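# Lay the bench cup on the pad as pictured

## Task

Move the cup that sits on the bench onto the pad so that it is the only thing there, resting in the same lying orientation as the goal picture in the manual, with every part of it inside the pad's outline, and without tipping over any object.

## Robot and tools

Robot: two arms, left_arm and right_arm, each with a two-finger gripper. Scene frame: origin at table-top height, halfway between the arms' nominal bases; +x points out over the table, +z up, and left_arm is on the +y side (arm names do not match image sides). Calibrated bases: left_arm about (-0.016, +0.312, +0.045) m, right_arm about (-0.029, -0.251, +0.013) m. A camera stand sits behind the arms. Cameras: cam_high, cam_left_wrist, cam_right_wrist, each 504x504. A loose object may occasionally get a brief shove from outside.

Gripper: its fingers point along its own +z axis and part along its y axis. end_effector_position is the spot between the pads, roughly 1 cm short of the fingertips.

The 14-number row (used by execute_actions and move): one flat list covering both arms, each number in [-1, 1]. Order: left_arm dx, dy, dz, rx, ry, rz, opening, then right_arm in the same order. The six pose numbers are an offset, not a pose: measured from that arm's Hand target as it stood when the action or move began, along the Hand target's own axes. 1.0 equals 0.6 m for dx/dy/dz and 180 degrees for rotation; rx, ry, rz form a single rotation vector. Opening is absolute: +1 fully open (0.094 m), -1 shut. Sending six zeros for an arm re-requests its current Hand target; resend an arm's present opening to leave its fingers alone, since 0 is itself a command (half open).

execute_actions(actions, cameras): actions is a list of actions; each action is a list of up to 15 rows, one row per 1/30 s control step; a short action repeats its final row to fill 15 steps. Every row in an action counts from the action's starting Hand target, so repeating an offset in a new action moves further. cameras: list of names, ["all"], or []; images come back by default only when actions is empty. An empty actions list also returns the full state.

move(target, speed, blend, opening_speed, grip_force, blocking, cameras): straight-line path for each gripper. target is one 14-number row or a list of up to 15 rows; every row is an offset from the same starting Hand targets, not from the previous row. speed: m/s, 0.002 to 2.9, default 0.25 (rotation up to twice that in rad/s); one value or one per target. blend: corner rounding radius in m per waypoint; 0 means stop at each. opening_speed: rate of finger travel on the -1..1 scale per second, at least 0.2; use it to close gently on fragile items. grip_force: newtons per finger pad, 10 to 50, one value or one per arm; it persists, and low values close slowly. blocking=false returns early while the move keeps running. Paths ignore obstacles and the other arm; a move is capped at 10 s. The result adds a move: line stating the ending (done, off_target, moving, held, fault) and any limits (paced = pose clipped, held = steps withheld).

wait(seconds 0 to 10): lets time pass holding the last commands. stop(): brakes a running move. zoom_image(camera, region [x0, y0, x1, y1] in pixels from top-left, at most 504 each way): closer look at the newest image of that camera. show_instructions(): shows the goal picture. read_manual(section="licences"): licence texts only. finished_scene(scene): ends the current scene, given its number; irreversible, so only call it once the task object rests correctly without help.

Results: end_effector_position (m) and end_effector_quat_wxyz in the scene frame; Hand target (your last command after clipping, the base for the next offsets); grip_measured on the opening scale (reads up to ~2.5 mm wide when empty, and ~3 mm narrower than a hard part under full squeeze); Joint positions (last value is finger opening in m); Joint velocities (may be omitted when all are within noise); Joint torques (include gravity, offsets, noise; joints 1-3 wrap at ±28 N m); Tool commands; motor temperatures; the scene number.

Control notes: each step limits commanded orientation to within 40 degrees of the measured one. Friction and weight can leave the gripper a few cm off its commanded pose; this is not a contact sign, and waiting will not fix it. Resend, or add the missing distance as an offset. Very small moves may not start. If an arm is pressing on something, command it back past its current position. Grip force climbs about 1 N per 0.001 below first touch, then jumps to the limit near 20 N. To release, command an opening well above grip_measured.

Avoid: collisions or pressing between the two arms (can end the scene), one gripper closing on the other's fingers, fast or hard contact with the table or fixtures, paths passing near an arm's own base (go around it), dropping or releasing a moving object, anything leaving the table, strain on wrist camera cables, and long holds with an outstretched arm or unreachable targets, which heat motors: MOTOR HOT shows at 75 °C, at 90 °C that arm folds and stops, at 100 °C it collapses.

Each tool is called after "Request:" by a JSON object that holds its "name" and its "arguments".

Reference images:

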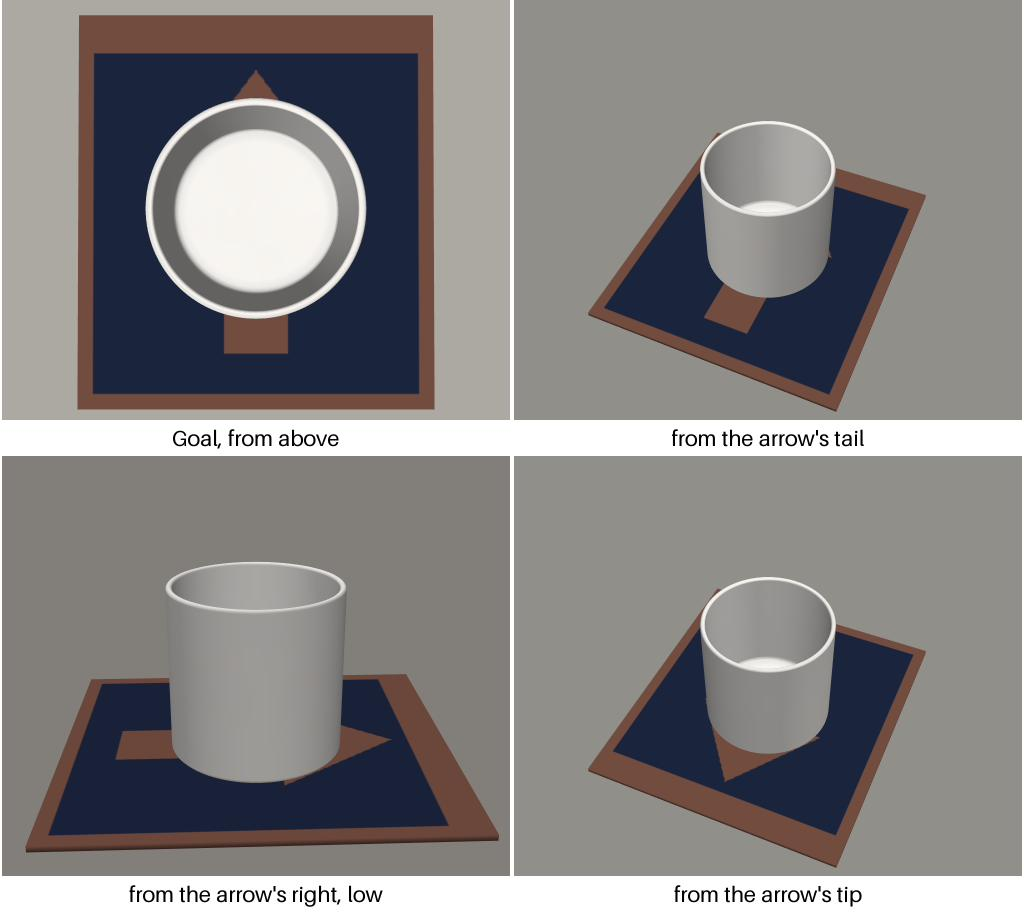

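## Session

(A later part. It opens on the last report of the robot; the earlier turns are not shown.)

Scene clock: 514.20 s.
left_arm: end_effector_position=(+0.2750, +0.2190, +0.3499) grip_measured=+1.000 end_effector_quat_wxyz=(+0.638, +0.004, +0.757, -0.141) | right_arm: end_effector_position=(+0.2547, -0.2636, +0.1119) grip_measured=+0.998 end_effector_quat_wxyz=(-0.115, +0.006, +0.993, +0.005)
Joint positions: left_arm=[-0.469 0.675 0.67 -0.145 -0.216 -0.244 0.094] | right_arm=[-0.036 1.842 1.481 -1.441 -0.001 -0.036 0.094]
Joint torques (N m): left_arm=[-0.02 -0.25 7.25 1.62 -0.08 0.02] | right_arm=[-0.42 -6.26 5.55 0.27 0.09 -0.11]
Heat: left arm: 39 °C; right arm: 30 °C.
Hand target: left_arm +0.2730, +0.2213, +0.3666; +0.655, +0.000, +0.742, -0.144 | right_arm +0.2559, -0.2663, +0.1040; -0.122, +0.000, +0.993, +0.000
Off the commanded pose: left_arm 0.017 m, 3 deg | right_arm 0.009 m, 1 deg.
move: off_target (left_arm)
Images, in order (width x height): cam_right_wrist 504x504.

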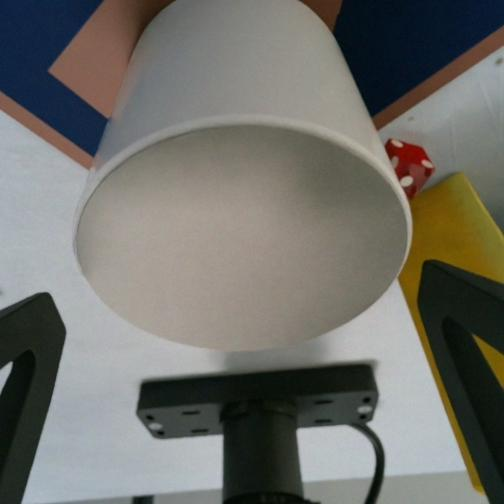

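Request:
{"name": "move", "arguments": {"target": [0,0,0,0,0,0,1,-0.0032,-0.002,0.0129,0,0,0,1], "cameras": ["cam_right_wrist"], "speed": 0.05}}

Scene clock: 518.57 s.
left_arm: end_effector_position=(+0.2750, +0.2190, +0.3499) grip_measured=+1.000 end_effector_quat_wxyz=(+0.638, +0.004, +0.757, -0.141) | right_arm: end_effector_position=(+0.2550, -0.2636, +0.1052) grip_measured=+0.998 end_effector_quat_wxyz=(-0.113, +0.005, +0.994, +0.005)
Joint positions: left_arm=[-0.469 0.675 0.67 -0.145 -0.216 -0.244 0.094] | right_arm=[-0.036 1.842 1.455 -1.41 -0.001 -0.039 0.094]
Joint torques (N m): left_arm=[-0.01 -0.32 7.19 1.64 -0.06 0.02] | right_arm=[-0.43 -5.87 5.5 0.29 0.09 -0.08]
Heat: left arm: 39 °C; right arm: 30 °C.
Hand target: left_arm +0.2730, +0.2213, +0.3666; +0.655, +0.000, +0.742, -0.144 | right_arm +0.2559, -0.2675, +0.0960; -0.122, +0.000, +0.993, +0.000
Off the commanded pose: left_arm 0.017 m, 3 deg | right_arm 0.010 m, 1 deg.
move: off_target (left_arm)
Images, in order (width x height): cam_right_wrist 504x504.

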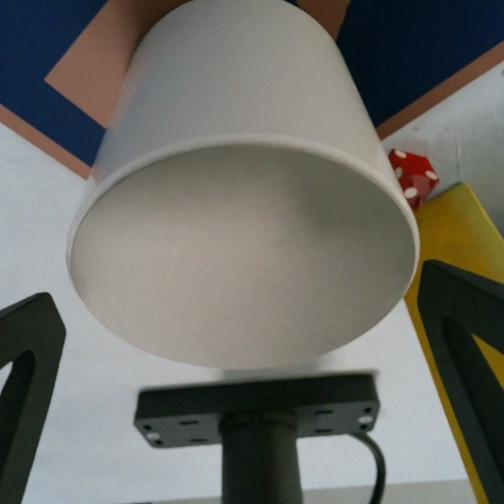

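Request:
{"name": "move", "arguments": {"target": [0,0,0,0,0,0,1,-0.0012,-0.005,0.0048,0,0,0,1], "cameras": ["cam_right_wrist"], "speed": 0.05}}

Scene clock: 523.50 s.
left_arm: end_effector_position=(+0.2750, +0.2190, +0.3499) grip_measured=+1.000 end_effector_quat_wxyz=(+0.638, +0.004, +0.757, -0.141) | right_arm: end_effector_position=(+0.2551, -0.2649, +0.1007) grip_measured=+0.998 end_effector_quat_wxyz=(-0.116, +0.003, +0.993, +0.006)
Joint positions: left_arm=[-0.469 0.675 0.67 -0.145 -0.216 -0.244 0.094] | right_arm=[-0.041 1.852 1.447 -1.399 -0.001 -0.048 0.094]
Joint torques (N m): left_arm=[-0.06 -0.25 7.32 1.64 -0.08 0.03] | right_arm=[-0.46 -6.32 5.52 0.27 0.11 -0.09]
Heat: left arm: 39 °C; right arm: 30 °C.
Hand target: left_arm +0.2730, +0.2213, +0.3666; +0.655, +0.000, +0.742, -0.144 | right_arm +0.2559, -0.2705, +0.0930; -0.122, +0.000, +0.993, +0.000
Off the commanded pose: left_arm 0.017 m, 3 deg | right_arm 0.009 m, 1 deg.
move: off_target (left_arm)
Images, in order (width x height): cam_right_wrist 504x504.

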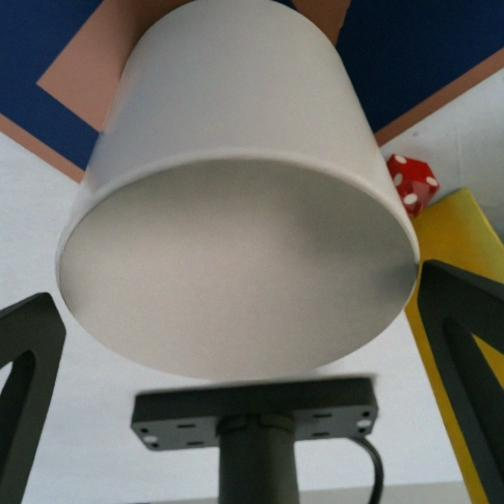

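Request:
{"name": "move", "arguments": {"target": [0,0,0,0,0,0,1,-0.002,0,0.0081,0,0,0,1], "cameras": ["cam_right_wrist"], "speed": 0.03}}

Scene clock: 527.47 s.
left_arm: end_effector_position=(+0.2750, +0.2190, +0.3499) grip_measured=+1.000 end_effector_quat_wxyz=(+0.638, +0.004, +0.757, -0.141) | right_arm: end_effector_position=(+0.2555, -0.2652, +0.0966) grip_measured=+0.998 end_effector_quat_wxyz=(-0.114, +0.002, +0.993, +0.006)
Joint positions: left_arm=[-0.469 0.675 0.67 -0.145 -0.216 -0.244 0.094] | right_arm=[-0.041 1.852 1.432 -1.38 0 -0.048 0.094]
Joint torques (N m): left_arm=[-0.02 -0.28 7.25 1.64 -0.08 0.05] | right_arm=[-0.42 -6.06 5.46 0.28 0.11 -0.08]
Heat: left arm: 39 °C; right arm: 30 °C.
Hand target: left_arm +0.2730, +0.2213, +0.3666; +0.655, +0.000, +0.742, -0.144 | right_arm +0.2559, -0.2705, +0.0880; -0.122, +0.000, +0.993, +0.000
Off the commanded pose: left_arm 0.017 m, 3 deg | right_arm 0.010 m, 1 deg.
move: off_target (left_arm)
Images, in order (width x height): cam_right_wrist 504x504.

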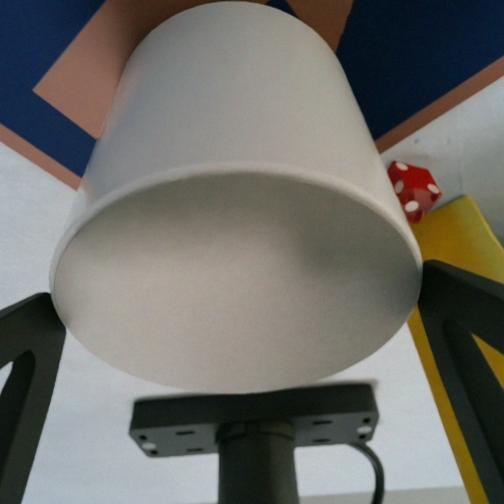

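Request:
{"name": "zoom_image", "arguments": {"camera": "cam_right_wrist", "region": [20, 230, 120, 330]}}

Request:
{"name": "zoom_image", "arguments": {"camera": "cam_right_wrist", "region": [370, 210, 470, 310]}}

Scaled by 5.040 from the camera's 504x504 image, which has a finer 720x720 frame.

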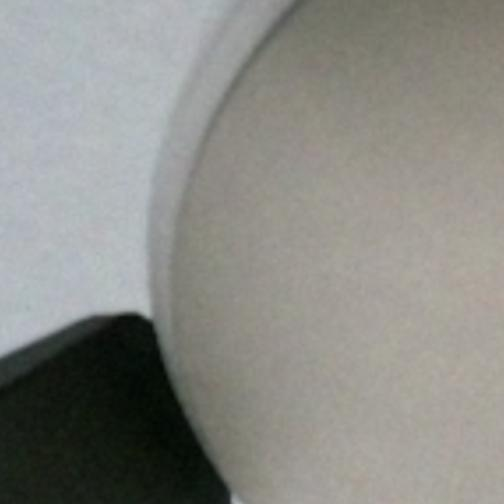

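Scaled by 5.040 from the camera's 504x504 image, which has a finer 720x720 frame.

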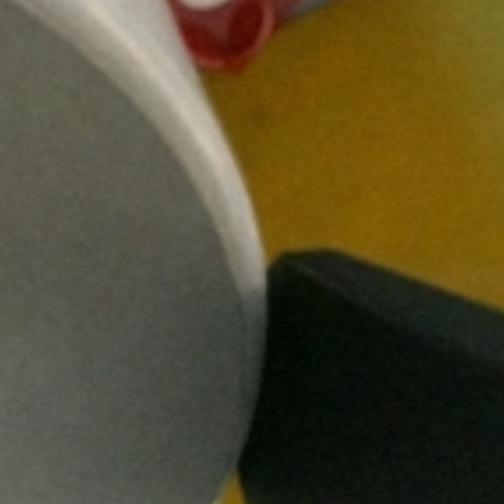

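Request:
{"name": "move", "arguments": {"target": [0,0,0,0,0,0,1,-0.0028,0,0.0113,0,0,0,1], "cameras": ["cam_right_wrist"], "speed": 0.03}}

Scene clock: 531.93 s.
left_arm: end_effector_position=(+0.2750, +0.2190, +0.3499) grip_measured=+1.000 end_effector_quat_wxyz=(+0.638, +0.004, +0.757, -0.141) | right_arm: end_effector_position=(+0.2552, -0.2652, +0.0886) grip_measured=+0.998 end_effector_quat_wxyz=(-0.116, +0.002, +0.993, +0.006)
Joint positions: left_arm=[-0.469 0.675 0.67 -0.145 -0.216 -0.244 0.094] | right_arm=[-0.041 1.861 1.411 -1.353 0 -0.048 0.094]
Joint torques (N m): left_arm=[-0.05 -0.29 7.2 1.63 -0.06 0.01] | right_arm=[-0.43 -6.35 5.49 0.28 0.11 -0.09]
Heat: left arm: 39 °C; right arm: 30 °C.
Hand target: left_arm +0.2730, +0.2213, +0.3666; +0.655, +0.000, +0.742, -0.144 | right_arm +0.2559, -0.2705, +0.0811; -0.122, +0.000, +0.993, +0.000
Off the commanded pose: left_arm 0.017 m, 3 deg | right_arm 0.009 m, 1 deg.
move: off_target (left_arm)
Images, in order (width x height): cam_right_wrist 504x504.

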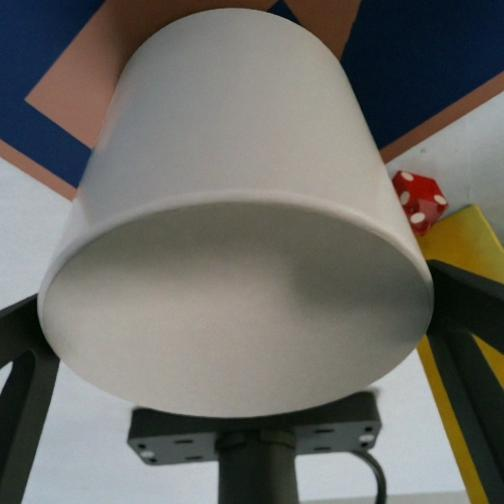

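Request:
{"name": "move", "arguments": {"target": [0,0,0,0,0,0,1,-0.0048,0,0.0194,0,0,0,1], "cameras": ["cam_right_wrist"], "speed": 0.03}}

Scene clock: 534.87 s.
left_arm: end_effector_position=(+0.2750, +0.2190, +0.3499) grip_measured=+1.000 end_effector_quat_wxyz=(+0.638, +0.004, +0.757, -0.141) | right_arm: end_effector_position=(+0.2553, -0.2656, +0.0764) grip_measured=+0.998 end_effector_quat_wxyz=(-0.117, +0.003, +0.993, +0.006)
Joint positions: left_arm=[-0.469 0.675 0.67 -0.145 -0.216 -0.244 0.094] | right_arm=[-0.043 1.873 1.377 -1.309 0 -0.048 0.094]
Joint torques (N m): left_arm=[-0.05 -0.25 7.25 1.63 -0.07 0.03] | right_arm=[-0.44 -6.42 5.45 0.3 0.12 -0.07]
Heat: left arm: 39 °C; right arm: 30 °C.
Hand target: left_arm +0.2730, +0.2213, +0.3666; +0.655, +0.000, +0.742, -0.144 | right_arm +0.2559, -0.2705, +0.0691; -0.122, +0.000, +0.993, +0.000
Off the commanded pose: left_arm 0.017 m, 3 deg | right_arm 0.009 m, 1 deg.
move: off_target (left_arm)
Images, in order (width x height): cam_right_wrist 504x504.

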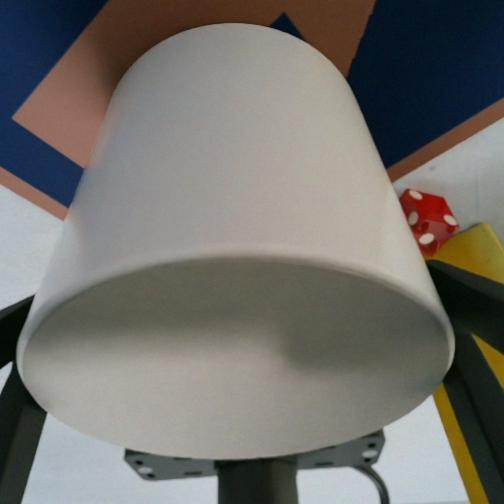

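Request:
{"name": "move", "arguments": {"target": [0,0,0,0,0,0,1,-0.0042,0,0.0168,0,0.0444,0,1], "cameras": ["cam_right_wrist"], "speed": 0.03}}

Scene clock: 546.57 s.
left_arm: end_effector_position=(+0.2750, +0.2190, +0.3499) grip_measured=+1.000 end_effector_quat_wxyz=(+0.638, +0.004, +0.757, -0.141) | right_arm: end_effector_position=(+0.2543, -0.2661, +0.0590) grip_measured=+0.998 end_effector_quat_wxyz=(-0.181, +0.003, +0.983, +0.008)
Joint positions: left_arm=[-0.469 0.675 0.67 -0.145 -0.216 -0.244 0.094] | right_arm=[-0.043 2.013 1.46 -1.383 0.004 -0.048 0.094]
Joint torques (N m): left_arm=[-0.05 -0.24 7.23 1.65 -0.06 0.02] | right_arm=[-0.09 -7.08 7.72 -0.3 0.13 -0.02]
Heat: left arm: 39 °C; right arm: 30 °C.
Hand target: left_arm +0.2730, +0.2213, +0.3666; +0.655, +0.000, +0.742, -0.144 | right_arm +0.2559, -0.2705, +0.0587; -0.191, +0.000, +0.982, +0.000
Off the commanded pose: left_arm 0.017 m, 3 deg | right_arm 0.005 m, 1 deg.
move: off_target (left_arm)
Images, in order (width x height): cam_right_wrist 504x504.

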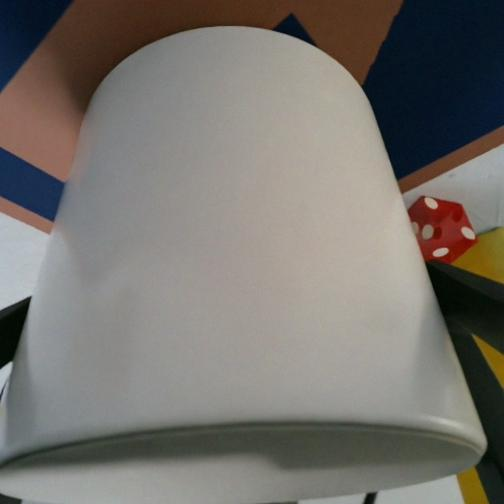

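Request:
{"name": "move", "arguments": {"target": [0,0,0,0,0,0,1,0,0,0,0,0,0,0.8], "cameras": ["cam_right_wrist"], "speed": 0.03, "grip_force": [50,30]}}

Scene clock: 550.30 s.
left_arm: end_effector_position=(+0.2750, +0.2190, +0.3499) grip_measured=+1.000 end_effector_quat_wxyz=(+0.638, +0.004, +0.757, -0.141) | right_arm: end_effector_position=(+0.2543, -0.2657, +0.0590) grip_measured=+0.941 end_effector_quat_wxyz=(-0.181, +0.002, +0.983, +0.007)
Joint positions: left_arm=[-0.469 0.675 0.67 -0.145 -0.216 -0.244 0.094] | right_arm=[-0.041 2.013 1.46 -1.383 0.004 -0.048 0.091]
Joint torques (N m): left_arm=[-0.01 -0.28 7.19 1.65 -0.07 0.03] | right_arm=[-0.09 -7.05 7.72 -0.3 0.13 -0.01]
Heat: left arm: 39 °C; right arm: 30 °C.
Hand target: left_arm +0.2730, +0.2213, +0.3666; +0.655, +0.000, +0.742, -0.144 | right_arm +0.2559, -0.2705, +0.0587; -0.191, +0.000, +0.982, +0.000
Off the commanded pose: left_arm 0.017 m, 3 deg | right_arm 0.005 m, 1 deg.
grip_force (N): 50, 30
move: off_target (left_arm)
Images, in order (width x height): cam_right_wrist 504x504.

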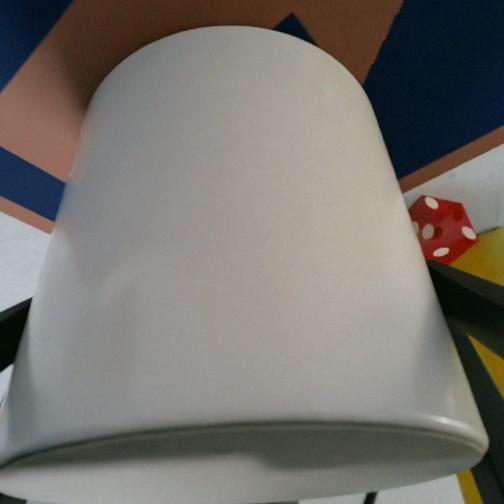

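Request:
{"name": "move", "arguments": {"target": [0,0,0,0,0,0,1,0.0687,0,-0.17,0,0,0,0.8], "cameras": ["cam_right_wrist","cam_high"], "speed": 0.08}}

Scene clock: 558.80 s.
left_arm: end_effector_position=(+0.2750, +0.2190, +0.3499) grip_measured=+1.000 end_effector_quat_wxyz=(+0.638, +0.004, +0.757, -0.141) | right_arm: end_effector_position=(+0.2563, -0.2662, +0.1479) grip_measured=+0.941 end_effector_quat_wxyz=(-0.094, +0.003, +0.996, +0.003)
Joint positions: left_arm=[-0.469 0.675 0.67 -0.145 -0.216 -0.244 0.094] | right_arm=[-0.043 1.801 1.581 -1.539 0.004 -0.048 0.091]
Joint torques (N m): left_arm=[-0.01 -0.27 7.25 1.64 -0.06 0.03] | right_arm=[-0.13 -10.74 8.81 -0.05 0.12 -0.05]
Heat: left arm: 39 °C; right arm: 30 °C.
Hand target: left_arm +0.2730, +0.2213, +0.3666; +0.655, +0.000, +0.742, -0.144 | right_arm +0.2559, -0.2706, +0.1687; -0.191, +0.000, +0.982, +0.000
Off the commanded pose: left_arm 0.017 m, 3 deg | right_arm 0.021 m, 11 deg.
joint sent to its limit (right arm) — joint 4 (wrist pitch), lower limit. The joint targets are off in position and orientation.
grip_force (N): 50, 30
move: off_target (left_arm, right_arm)
Images, in order (width x height): cam_high 504x504, cam_right_wrist 504x504.

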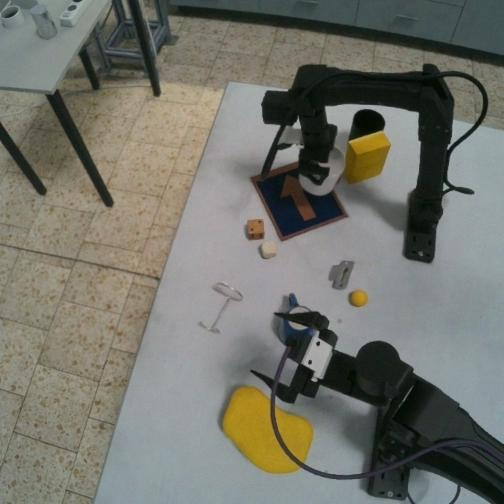

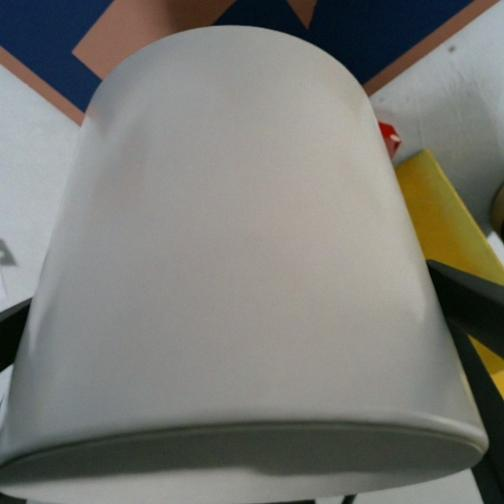

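Request:
{"name": "move", "arguments": {"target": [0,0,0,0,0,0,1,-0.0767,0.004,-0.0513,0,-0.506,0,0.8], "cameras": ["cam_right_wrist","cam_high"], "speed": 0.2}}

Scene clock: 566.40 s.
left_arm: end_effector_position=(+0.2750, +0.2190, +0.3499) grip_measured=+1.000 end_effector_quat_wxyz=(+0.638, +0.004, +0.757, -0.141) | right_arm: end_effector_position=(+0.2969, -0.2680, +0.1538) grip_measured=+0.941 end_effector_quat_wxyz=(+0.517, -0.001, +0.856, -0.005)
Joint positions: left_arm=[-0.469 0.675 0.67 -0.145 -0.216 -0.244 0.094] | right_arm=[-0.087 0.934 0.398 0.05 -0.079 -0.053 0.091]
Joint torques (N m): left_arm=[0.01 -0.21 7.2 1.64 -0.07 0.01] | right_arm=[-0.36 -1.73 7.82 2.97 -0.23 0.11]
Heat: left arm: 39 °C; right arm: 31 °C.
Hand target: left_arm +0.2730, +0.2213, +0.3666; +0.655, +0.000, +0.742, -0.144 | right_arm +0.3101, -0.2682, +0.1800; +0.567, +0.000, +0.824, +0.001
Off the commanded pose: left_arm 0.017 m, 3 deg | right_arm 0.029 m, 7 deg.
grip_force (N): 50, 30
move: off_target (left_arm, right_arm)
Images, in order (width x height): cam_high 504x504, cam_right_wrist 504x504.

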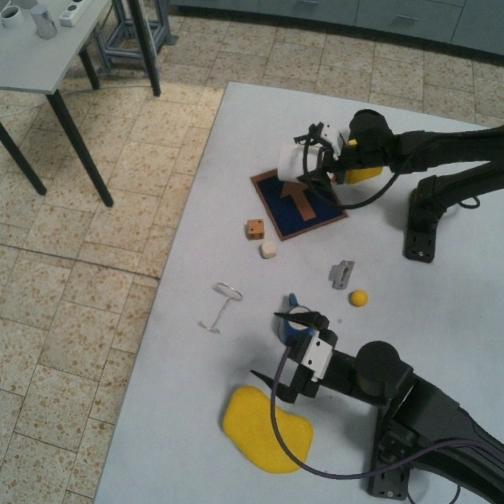

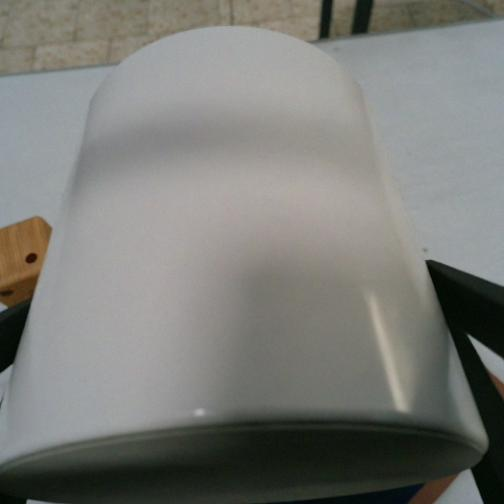

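Request:
{"name": "move", "arguments": {"target": [0,0,0,0,0,0,1,0.1027,0,0.0537,0,-0.038,0,0.8], "cameras": ["cam_right_wrist","cam_high"], "speed": 0.1}}

Scene clock: 572.30 s.
left_arm: end_effector_position=(+0.2750, +0.2190, +0.3499) grip_measured=+1.000 end_effector_quat_wxyz=(+0.638, +0.004, +0.757, -0.141) | right_arm: end_effector_position=(+0.3083, -0.2686, +0.0833) grip_measured=+0.941 end_effector_quat_wxyz=(+0.566, +0.001, +0.824, -0.005)
Joint positions: left_arm=[-0.469 0.675 0.67 -0.145 -0.216 -0.244 0.094] | right_arm=[-0.087 1.416 0.12 0.928 -0.082 -0.04 0.091]
Joint torques (N m): left_arm=[0.03 -0.24 7.2 1.64 -0.06 0.02] | right_arm=[-0.21 -2.84 5.34 3.08 -0.22 0.12]
Heat: left arm: 39 °C; right arm: 34 °C.
Hand target: left_arm +0.2730, +0.2213, +0.3666; +0.655, +0.000, +0.742, -0.144 | right_arm +0.3182, -0.2681, +0.1109; +0.615, +0.000, +0.789, +0.001
Off the commanded pose: left_arm 0.017 m, 3 deg | right_arm 0.029 m, 7 deg.
grip_force (N): 50, 30
move: off_target (left_arm, right_arm)
Images, in order (width x height): cam_high 504x504, cam_right_wrist 504x504.

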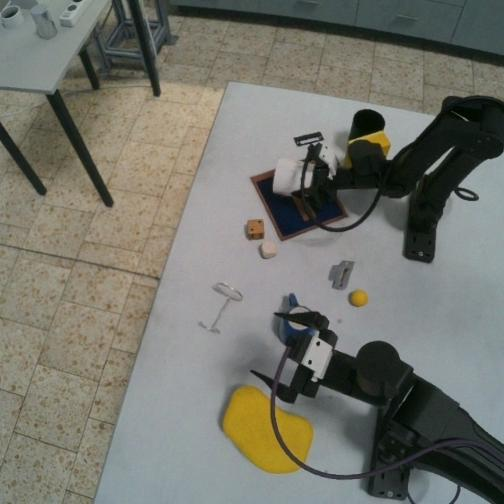

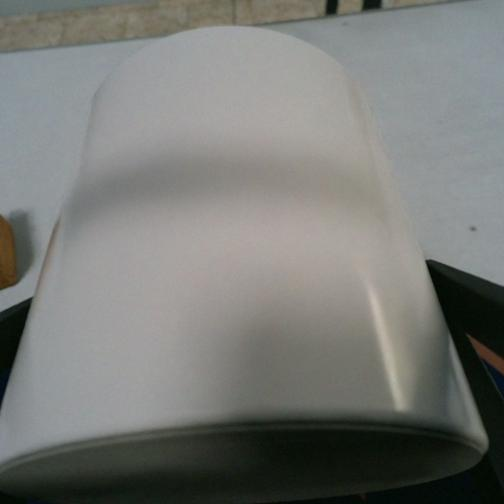

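Request:
{"name": "move", "arguments": {"target": [0,0,0,0,0,0,1,0.0405,0,0.024,0,0,0,0.8], "cameras": ["cam_right_wrist"], "speed": 0.05}}

Scene clock: 577.90 s.
left_arm: end_effector_position=(+0.2750, +0.2190, +0.3499) grip_measured=+1.000 end_effector_quat_wxyz=(+0.638, +0.004, +0.757, -0.141) | right_arm: end_effector_position=(+0.3163, -0.2694, +0.0577) grip_measured=+0.941 end_effector_quat_wxyz=(+0.568, +0.001, +0.823, -0.006)
Joint positions: left_arm=[-0.469 0.675 0.67 -0.145 -0.216 -0.244 0.094] | right_arm=[-0.087 1.712 0.117 1.23 -0.082 -0.04 0.091]
Joint torques (N m): left_arm=[-0.02 -0.23 7.16 1.64 -0.06 0.03] | right_arm=[0.13 -3.71 3.74 3.09 -0.18 0.12]
Heat: left arm: 39 °C; right arm: 36 °C.
Hand target: left_arm +0.2730, +0.2213, +0.3666; +0.655, +0.000, +0.742, -0.144 | right_arm +0.3262, -0.2681, +0.0838; +0.615, +0.000, +0.789, +0.001
Off the commanded pose: left_arm 0.017 m, 3 deg | right_arm 0.028 m, 7 deg.
grip_force (N): 50, 30
move: off_target (left_arm, right_arm)
Images, in order (width x height): cam_right_wrist 504x504.

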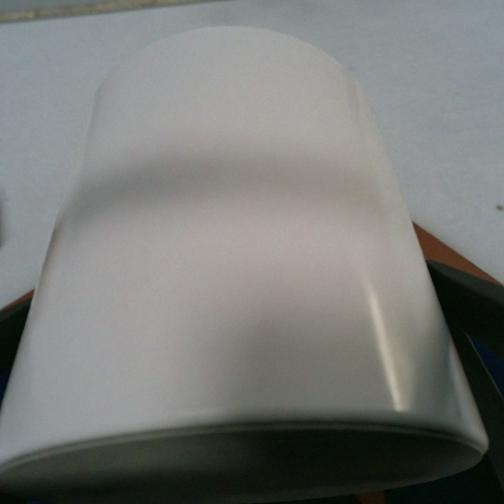

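Request:
{"name": "move", "arguments": {"target": [0,0,0,0,0,0,1,0.0081,0,0.0021,0,0,0,0.8], "speed": 0.03}}

Request:
{"name": "move", "arguments": {"target": [0,0,0,0,0,0,1,0.0049,0,0.0013,0,0,0,0.8], "speed": 0.03, "cameras": ["cam_high"]}}

Scene clock: 581.27 s.
left_arm: end_effector_position=(+0.2750, +0.2190, +0.3499) grip_measured=+1.000 end_effector_quat_wxyz=(+0.638, +0.004, +0.757, -0.141) | right_arm: end_effector_position=(+0.3184, -0.2696, +0.0567) grip_measured=+0.941 end_effector_quat_wxyz=(+0.574, +0.001, +0.819, -0.006)
Joint positions: left_arm=[-0.469 0.675 0.67 -0.145 -0.216 -0.244 0.094] | right_arm=[-0.087 1.766 0.117 1.3 -0.082 -0.039 0.091]
Joint torques (N m): left_arm=[-0.03 -0.25 7.17 1.64 -0.05 0.03] | right_arm=[0.16 -3.73 3.3 3 -0.17 0.12]
Motor temperatures (°C): left_arm=[27 25 32 39 23 26 26] | right_arm=[24 26 29 38 23 23 26]
Heat: left arm: 39 °C; right arm: 38 °C.
Hand target: left_arm +0.2730, +0.2213, +0.3666; +0.655, +0.000, +0.742, -0.144 | right_arm +0.3262, -0.2681, +0.0788; +0.615, +0.000, +0.789, +0.001
Off the commanded pose: left_arm 0.017 m, 3 deg | right_arm 0.023 m, 6 deg.
grip_force (N): 50, 30
move: off_target (left_arm, right_arm)

Scene clock: 582.37 s.
left_arm: end_effector_position=(+0.2750, +0.2190, +0.3499) grip_measured=+1.000 end_effector_quat_wxyz=(+0.638, +0.004, +0.757, -0.141) | right_arm: end_effector_position=(+0.3197, -0.2697, +0.0565) grip_measured=+0.941 end_effector_quat_wxyz=(+0.579, +0.001, +0.815, -0.006)
Joint positions: left_arm=[-0.469 0.675 0.67 -0.145 -0.216 -0.244 0.094] | right_arm=[-0.087 1.8 0.117 1.346 -0.082 -0.039 0.091]
Joint torques (N m): left_arm=[0.03 -0.28 7.19 1.65 -0.08 0.01] | right_arm=[0.14 -3.73 3.07 2.91 -0.17 0.13]
Heat: left arm: 39 °C; right arm: 38 °C.
Hand target: left_arm +0.2730, +0.2213, +0.3666; +0.655, +0.000, +0.742, -0.144 | right_arm +0.3263, -0.2681, +0.0758; +0.615, +0.000, +0.789, +0.001
Off the commanded pose: left_arm 0.017 m, 3 deg | right_arm 0.020 m, 5 deg.
grip_force (N): 50, 30
move: off_target (left_arm, right_arm)
Images, in order (width x height): cam_high 504x504.

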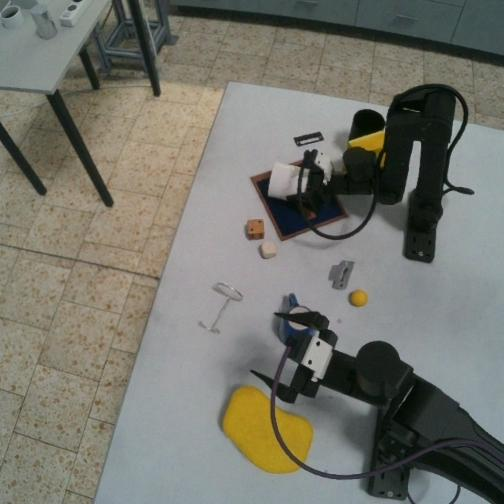

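Request:
{"name": "zoom_image", "arguments": {"camera": "cam_high", "region": [230, 120, 380, 270]}}

Scaled by 3.360 from the camera's 504x504 image, which has a finer 720x720 frame.

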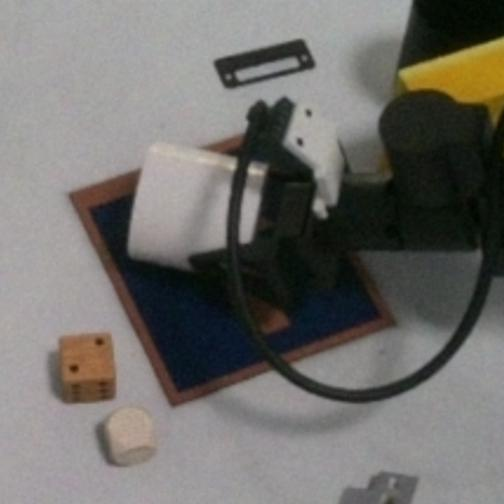

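Request:
{"name": "move", "arguments": {"target": [0,0,0,0,0,0,1,0.0065,0,0.0016,0,0,0,0.8], "speed": 0.03, "cameras": ["cam_right_wrist"]}}

Scene clock: 591.10 s.
left_arm: end_effector_position=(+0.2750, +0.2190, +0.3499) grip_measured=+1.000 end_effector_quat_wxyz=(+0.638, +0.004, +0.757, -0.141) | right_arm: end_effector_position=(+0.3210, -0.2698, +0.0564) grip_measured=+0.941 end_effector_quat_wxyz=(+0.585, +0.000, +0.811, -0.007)
Joint positions: left_arm=[-0.469 0.675 0.67 -0.145 -0.216 -0.244 0.094] | right_arm=[-0.087 1.836 0.117 1.397 -0.082 -0.039 0.091]
Joint torques (N m): left_arm=[0.03 -0.24 7.23 1.63 -0.06 0.02] | right_arm=[0.17 -3.41 2.81 2.86 -0.16 0.12]
Heat: left arm: 39 °C; right arm: 39 °C.
Hand target: left_arm +0.2730, +0.2213, +0.3666; +0.655, +0.000, +0.742, -0.144 | right_arm +0.3263, -0.2681, +0.0718; +0.615, +0.000, +0.789, +0.001
Off the commanded pose: left_arm 0.017 m, 3 deg | right_arm 0.016 m, 4 deg.
grip_force (N): 50, 30
move: off_target (left_arm, right_arm)
Images, in order (width x height): cam_right_wrist 504x504.

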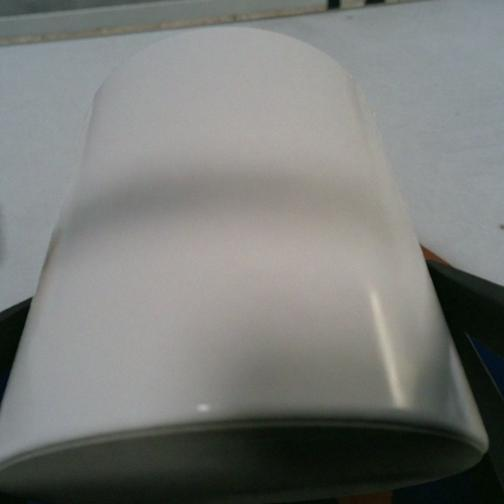

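Request:
{"name": "move", "arguments": {"target": [0,0,0,0,0,0,1,0,0,0,0,0.014,0,0.8], "speed": 0.03, "cameras": ["cam_right_wrist"]}}

Scene clock: 599.90 s.
left_arm: end_effector_position=(+0.2750, +0.2190, +0.3499) grip_measured=+1.000 end_effector_quat_wxyz=(+0.638, +0.004, +0.757, -0.141) | right_arm: end_effector_position=(+0.3198, -0.2697, +0.0572) grip_measured=+0.941 end_effector_quat_wxyz=(+0.580, +0.001, +0.815, -0.006)
Joint positions: left_arm=[-0.469 0.675 0.67 -0.145 -0.216 -0.244 0.094] | right_arm=[-0.087 1.796 0.117 1.345 -0.082 -0.039 0.091]
Joint torques (N m): left_arm=[-0.05 -0.23 7.21 1.63 -0.08 0.03] | right_arm=[0.27 -7.47 4.05 2 -0.14 0.09]
Heat: left arm: 39 °C; right arm: 40 °C.
Hand target: left_arm +0.2730, +0.2213, +0.3666; +0.655, +0.000, +0.742, -0.144 | right_arm +0.3263, -0.2681, +0.0718; +0.597, +0.000, +0.802, +0.001
Off the commanded pose: left_arm 0.017 m, 3 deg | right_arm 0.016 m, 3 deg.
grip_force (N): 50, 30
move: off_target (left_arm, right_arm)
Images, in order (width x height): cam_right_wrist 504x504.

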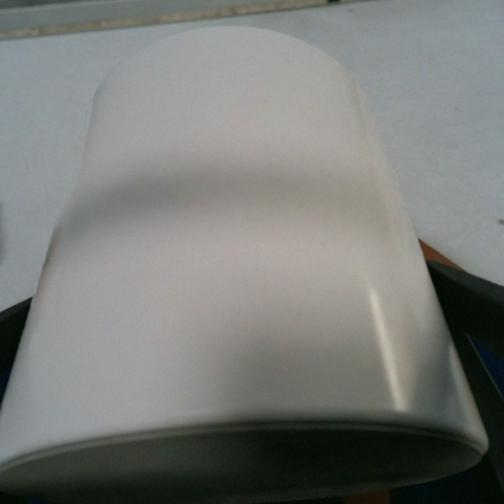

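Request:
{"name": "move", "arguments": {"target": [0,0,0,0,0,0,1,0,0,0,0,0,0,1], "speed": 0.03, "opening_speed": 0.2, "cameras": ["cam_right_wrist"]}}

Scene clock: 603.80 s.
left_arm: end_effector_position=(+0.2750, +0.2190, +0.3499) grip_measured=+1.000 end_effector_quat_wxyz=(+0.638, +0.004, +0.757, -0.141) | right_arm: end_effector_position=(+0.3207, -0.2698, +0.0612) grip_measured=+0.998 end_effector_quat_wxyz=(+0.585, +0.000, +0.811, -0.007)
Joint positions: left_arm=[-0.469 0.675 0.67 -0.145 -0.216 -0.244 0.094] | right_arm=[-0.087 1.784 0.117 1.345 -0.082 -0.039 0.094]
Joint torques (N m): left_arm=[-0.02 -0.28 7.24 1.63 -0.05 0.03] | right_arm=[0.28 -6.57 4.16 1.99 -0.14 0.09]
Heat: left arm: 39 °C; right arm: 39 °C.
Hand target: left_arm +0.2730, +0.2213, +0.3666; +0.655, +0.000, +0.742, -0.144 | right_arm +0.3263, -0.2681, +0.0718; +0.597, +0.000, +0.802, +0.001
Off the commanded pose: left_arm 0.017 m, 3 deg | right_arm 0.012 m, 2 deg.
grip_force (N): 50, 30
move: off_target (left_arm, right_arm)
Images, in order (width x height): cam_right_wrist 504x504.

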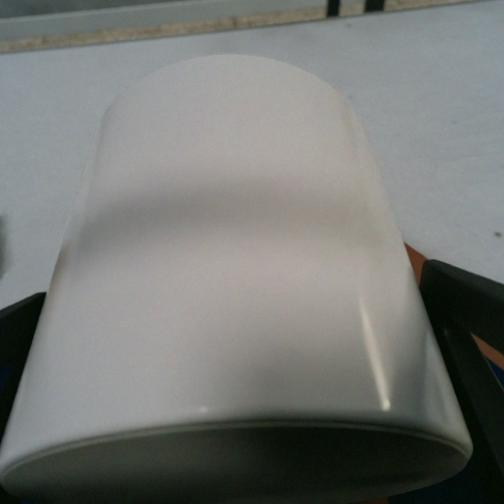

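Request:
{"name": "move", "arguments": {"target": [0,0,0,0,0,0,1,-0.1437,0,-0.0431,0,0,0,1], "speed": 0.05, "cameras": ["cam_right_wrist","cam_high"]}}

Scene clock: 612.50 s.
left_arm: end_effector_position=(+0.2750, +0.2190, +0.3499) grip_measured=+1.000 end_effector_quat_wxyz=(+0.638, +0.004, +0.757, -0.141) | right_arm: end_effector_position=(+0.3237, -0.2701, +0.1525) grip_measured=+0.998 end_effector_quat_wxyz=(+0.597, +0.000, +0.802, -0.008)
Joint positions: left_arm=[-0.469 0.675 0.67 -0.145 -0.216 -0.244 0.094] | right_arm=[-0.087 1.129 0.272 0.564 -0.082 -0.039 0.094]
Joint torques (N m): left_arm=[-0.05 -0.27 7.32 1.63 -0.08 0.04] | right_arm=[0.25 -3.92 9.43 1.65 -0.14 0.09]
Heat: left arm: 39 °C; right arm: 38 °C.
Hand target: left_arm +0.2730, +0.2213, +0.3666; +0.655, +0.000, +0.742, -0.144 | right_arm +0.3262, -0.2682, +0.1618; +0.597, +0.000, +0.802, +0.001
Off the commanded pose: left_arm 0.017 m, 3 deg | right_arm 0.010 m, 1 deg.
grip_force (N): 50, 30
move: off_target (left_arm)
Images, in order (width x height): cam_high 504x504, cam_right_wrist 504x504.

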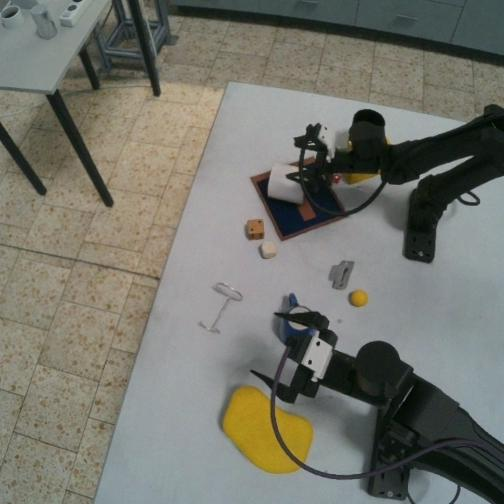

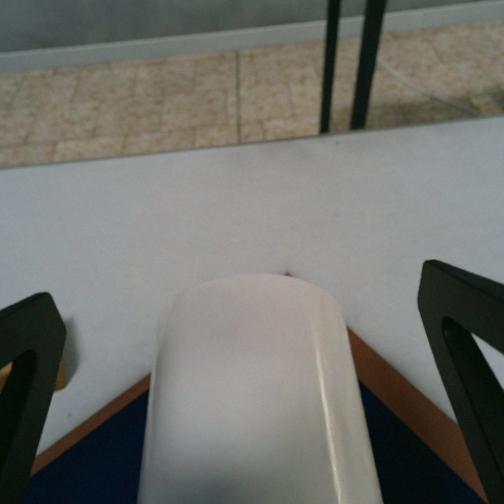

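Request:
{"name": "move", "arguments": {"target": [0,0,0,0,0,0,1,-0.0958,0,-0.0287,0,0.224,0,1], "speed": 0.25, "cameras": ["cam_right_wrist"]}}

Scene clock: 618.00 s.
left_arm: end_effector_position=(+0.2750, +0.2190, +0.3499) grip_measured=+1.000 end_effector_quat_wxyz=(+0.638, +0.004, +0.757, -0.141) | right_arm: end_effector_position=(+0.3271, -0.2705, +0.2182) grip_measured=+0.998 end_effector_quat_wxyz=(+0.293, +0.009, +0.956, +0.004)
Joint positions: left_arm=[-0.469 0.675 0.67 -0.145 -0.216 -0.244 0.094] | right_arm=[-0.07 1.367 1.268 -0.879 -0.049 -0.048 0.094]
Joint torques (N m): left_arm=[-0.01 -0.21 7.25 1.63 -0.06 0] | right_arm=[0.36 -3.81 9.84 1.16 0.09 -0.07]
Heat: left arm: 39 °C; right arm: 37 °C.
Hand target: left_arm +0.2730, +0.2213, +0.3666; +0.655, +0.000, +0.742, -0.144 | right_arm +0.3261, -0.2682, +0.2218; +0.285, +0.000, +0.959, +0.001
Off the commanded pose: left_arm 0.017 m, 3 deg | right_arm 0.004 m, 2 deg.
grip_force (N): 50, 30
move: off_target (left_arm)
Images, in order (width x height): cam_right_wrist 504x504.

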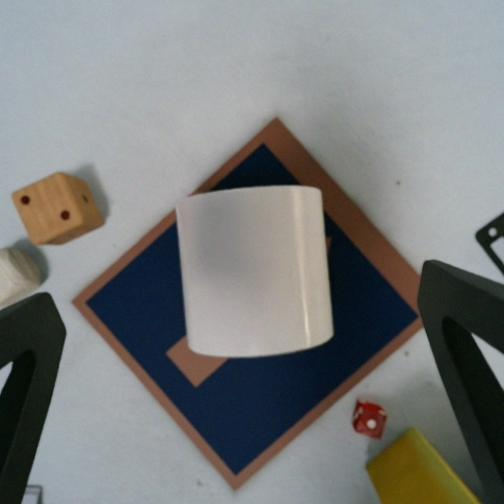

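Request:
{"name": "move", "arguments": {"target": [0,0,0,0,0,0,1,0.0543,0.005,0.1078,0,0.239,0,1], "speed": 0.2, "cameras": ["cam_right_wrist"]}}

Scene clock: 642.47 s.
left_arm: end_effector_position=(+0.2750, +0.2190, +0.3499) grip_measured=+1.000 end_effector_quat_wxyz=(+0.638, +0.004, +0.757, -0.141) | right_arm: end_effector_position=(+0.3294, -0.2658, +0.1496) grip_measured=+0.998 end_effector_quat_wxyz=(-0.056, +0.003, +0.998, +0.007)
Joint positions: left_arm=[-0.469 0.675 0.67 -0.145 -0.216 -0.244 0.094] | right_arm=[-0.036 2.025 1.901 -1.559 -0.009 -0.043 0.094]
Joint torques (N m): left_arm=[-0.02 -0.34 7.17 1.64 -0.08 0.02] | right_arm=[0.34 -7.84 8.68 0.19 0.12 0.09]
Heat: left arm: 39 °C; right arm: 35 °C.
Hand target: left_arm +0.2730, +0.2213, +0.3666; +0.655, +0.000, +0.742, -0.144 | right_arm +0.3341, -0.2651, +0.1498; -0.087, +0.000, +0.996, +0.000
Off the commanded pose: left_arm 0.017 m, 3 deg | right_arm 0.005 m, 4 deg.
joint sent to its limit (right arm) — joint 4 (wrist pitch), lower limit. The joint targets are off in position and orientation.
grip_force (N): 50, 30
move: off_target (left_arm, right_arm)
Images, in order (width x height): cam_right_wrist 504x504.

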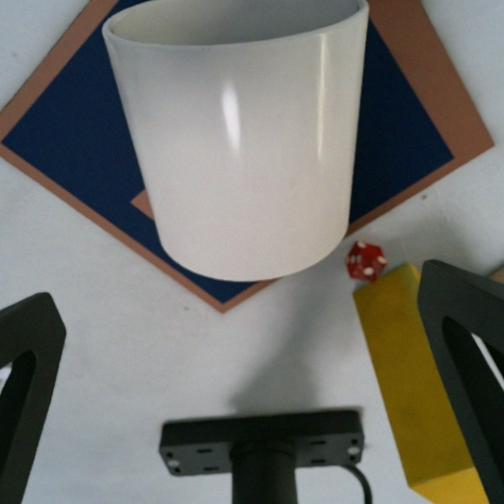

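Request:
{"name": "move", "arguments": {"target": [0,0,0,0,0,0,1,-0.0178,0,0.0815,0,0.03,0,1], "speed": 0.1, "cameras": ["cam_right_wrist"]}}

Scene clock: 650.40 s.
left_arm: end_effector_position=(+0.2750, +0.2190, +0.3499) grip_measured=+1.000 end_effector_quat_wxyz=(+0.638, +0.004, +0.757, -0.141) | right_arm: end_effector_position=(+0.3327, -0.2651, +0.1009) grip_measured=+0.998 end_effector_quat_wxyz=(-0.122, +0.003, +0.992, +0.009)
Joint positions: left_arm=[-0.469 0.675 0.67 -0.145 -0.216 -0.244 0.094] | right_arm=[-0.033 2.177 1.917 -1.556 -0.007 -0.04 0.094]
Joint torques (N m): left_arm=[-0.02 -0.27 7.15 1.64 -0.05 0.03] | right_arm=[0.31 -8.84 8.28 -0.01 0.12 0.09]
Heat: left arm: 39 °C; right arm: 34 °C.
Hand target: left_arm +0.2730, +0.2213, +0.3666; +0.655, +0.000, +0.742, -0.144 | right_arm +0.3361, -0.2651, +0.0998; -0.134, +0.000, +0.991, +0.000
Off the commanded pose: left_arm 0.017 m, 3 deg | right_arm 0.004 m, 2 deg.
joint sent to its limit (right arm) — joint 4 (wrist pitch), lower limit. The joint targets are off in position, not in orientation.
grip_force (N): 50, 30
move: off_target (left_arm)
Images, in order (width x height): cam_right_wrist 504x504.

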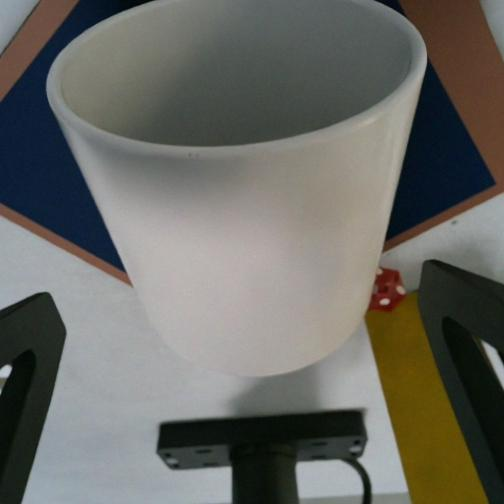

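Request:
{"name": "zoom_image", "arguments": {"camera": "cam_right_wrist", "region": [30, 0, 450, 400]}}

Scaled by 1.200 from the camera's 504x504 image, which has a finer 720x720 frame.

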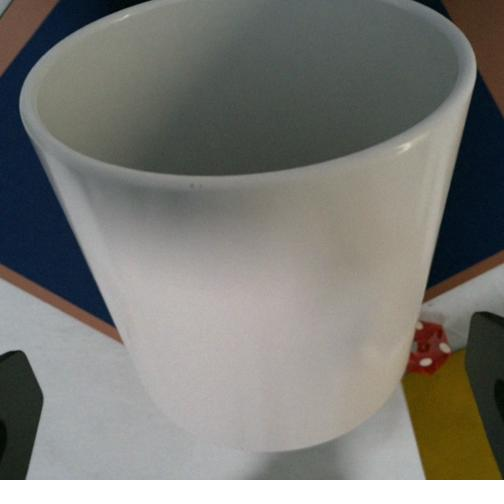

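Request:
{"name": "move", "arguments": {"target": [0,0,0,0,0,0,1,-0.0097,-0.0015,0.0353,0,0.02,0,1], "speed": 0.05, "cameras": ["cam_right_wrist"]}}

Scene clock: 660.47 s.
left_arm: end_effector_position=(+0.2750, +0.2190, +0.3499) grip_measured=+1.000 end_effector_quat_wxyz=(+0.638, +0.004, +0.757, -0.141) | right_arm: end_effector_position=(+0.3332, -0.2654, +0.0811) grip_measured=+0.998 end_effector_quat_wxyz=(-0.148, +0.003, +0.989, +0.009)
Joint positions: left_arm=[-0.469 0.675 0.67 -0.145 -0.216 -0.244 0.094] | right_arm=[-0.033 2.241 1.929 -1.556 -0.006 -0.04 0.094]
Joint torques (N m): left_arm=[0.01 -0.24 7.23 1.64 -0.07 0.02] | right_arm=[0.24 -8.85 8.24 -0.11 0.13 0.09]
Heat: left arm: 39 °C; right arm: 34 °C.
Hand target: left_arm +0.2730, +0.2213, +0.3666; +0.655, +0.000, +0.742, -0.144 | right_arm +0.3361, -0.2660, +0.0778; -0.165, +0.000, +0.986, +0.000
Off the commanded pose: left_arm 0.017 m, 3 deg | right_arm 0.004 m, 2 deg.
joint sent to its limit (right arm) — joint 4 (wrist pitch), lower limit. The joint targets are off in position, not in orientation.
grip_force (N): 50, 30
move: off_target (left_arm)
Images, in order (width x height): cam_right_wrist 504x504.

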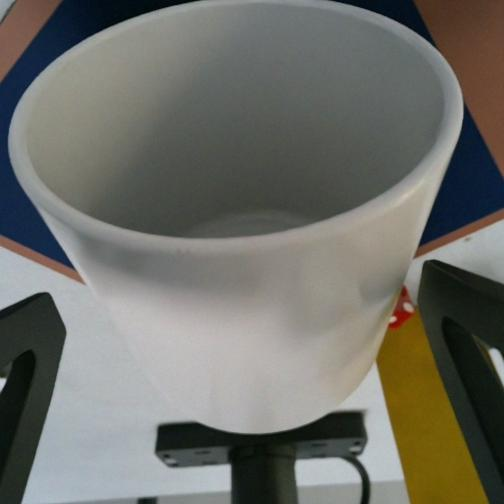

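Request:
{"name": "zoom_image", "arguments": {"camera": "cam_right_wrist", "region": [0, 100, 480, 440]}}

Scaled by 1.050 from the camera's 504x504 image, which has a finer 720x720 frame.

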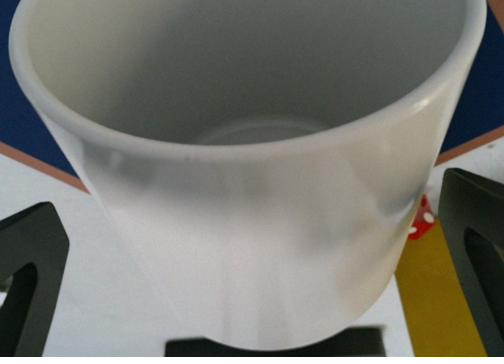

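Request:
{"name": "move", "arguments": {"target": [0,0,0,0,0,0,1,-0.0080,0,0.0240,0,0.012,0,1], "speed": 0.04, "cameras": ["cam_right_wrist"]}}

Request:
{"name": "zoom_image", "arguments": {"camera": "cam_right_wrist", "region": [0, 100, 480, 500]}}

Scene clock: 667.43 s.
left_arm: end_effector_position=(+0.2750, +0.2190, +0.3499) grip_measured=+1.000 end_effector_quat_wxyz=(+0.638, +0.004, +0.757, -0.141) | right_arm: end_effector_position=(+0.3336, -0.2677, +0.0675) grip_measured=+0.998 end_effector_quat_wxyz=(-0.165, +0.003, +0.986, +0.004)
Joint positions: left_arm=[-0.469 0.675 0.67 -0.145 -0.216 -0.244 0.094] | right_arm=[-0.033 2.287 1.941 -1.556 0.007 -0.039 0.094]
Joint torques (N m): left_arm=[-0.01 -0.21 7.23 1.65 -0.07 0.03] | right_arm=[0.27 -8.94 8.05 -0.17 0.09 0.09]
Motor temperatures (°C): left_arm=[27 24 32 39 23 26 26] | right_arm=[24 27 30 33 23 23 26]
Heat: left arm: 39 °C; right arm: 33 °C.
Hand target: left_arm +0.2730, +0.2213, +0.3666; +0.655, +0.000, +0.742, -0.144 | right_arm +0.3360, -0.2659, +0.0626; -0.183, +0.000, +0.983, +0.000
Off the commanded pose: left_arm 0.017 m, 3 deg | right_arm 0.006 m, 2 deg.
joint sent to its limit (right arm) — joint 4 (wrist pitch), lower limit. The joint targets are off in position, not in orientation.
grip_force (N): 50, 30
move: off_target (left_arm)
Images, in order (width x height): cam_right_wrist 504x504.

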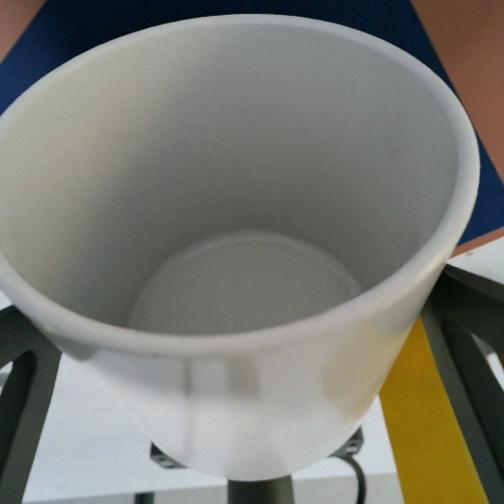

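Scaled by 1.050 from the camera's 504x504 image, which has a finer 720x720 frame.

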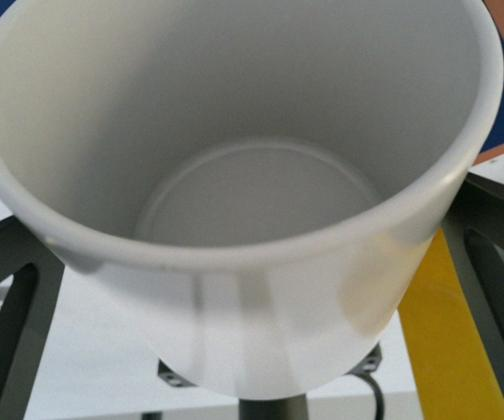

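Request:
{"name": "move", "arguments": {"target": [0,0,0,0,0,0,1,-0.0060,0,0.0165,0,0,0,1], "speed": 0.03, "cameras": ["cam_right_wrist"]}}

Scene clock: 670.50 s.
left_arm: end_effector_position=(+0.2750, +0.2190, +0.3499) grip_measured=+1.000 end_effector_quat_wxyz=(+0.638, +0.004, +0.757, -0.141) | right_arm: end_effector_position=(+0.3316, -0.2678, +0.0576) grip_measured=+0.998 end_effector_quat_wxyz=(-0.179, +0.002, +0.984, +0.004)
Joint positions: left_arm=[-0.469 0.675 0.67 -0.145 -0.216 -0.244 0.094] | right_arm=[-0.033 2.316 1.941 -1.556 0.008 -0.039 0.094]
Joint torques (N m): left_arm=[-0.01 -0.24 7.24 1.64 -0.07 0] | right_arm=[0.28 -9.14 7.95 -0.13 0.09 0.1]
Heat: left arm: 39 °C; right arm: 33 °C.
Hand target: left_arm +0.2730, +0.2213, +0.3666; +0.655, +0.000, +0.742, -0.144 | right_arm +0.3358, -0.2659, +0.0521; -0.183, +0.000, +0.983, +0.000
Off the commanded pose: left_arm 0.017 m, 3 deg | right_arm 0.007 m, 1 deg.
grip_force (N): 50, 30
move: off_target (left_arm)
Images, in order (width x height): cam_right_wrist 504x504.

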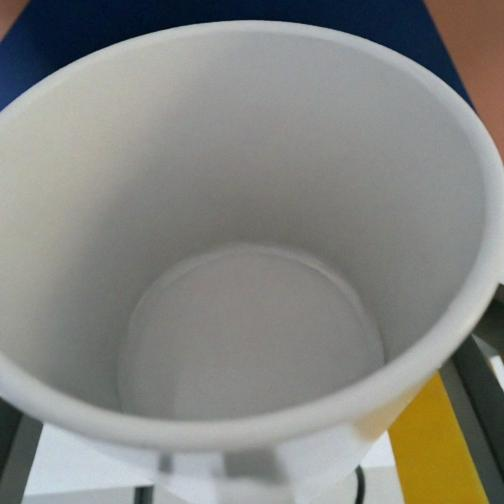

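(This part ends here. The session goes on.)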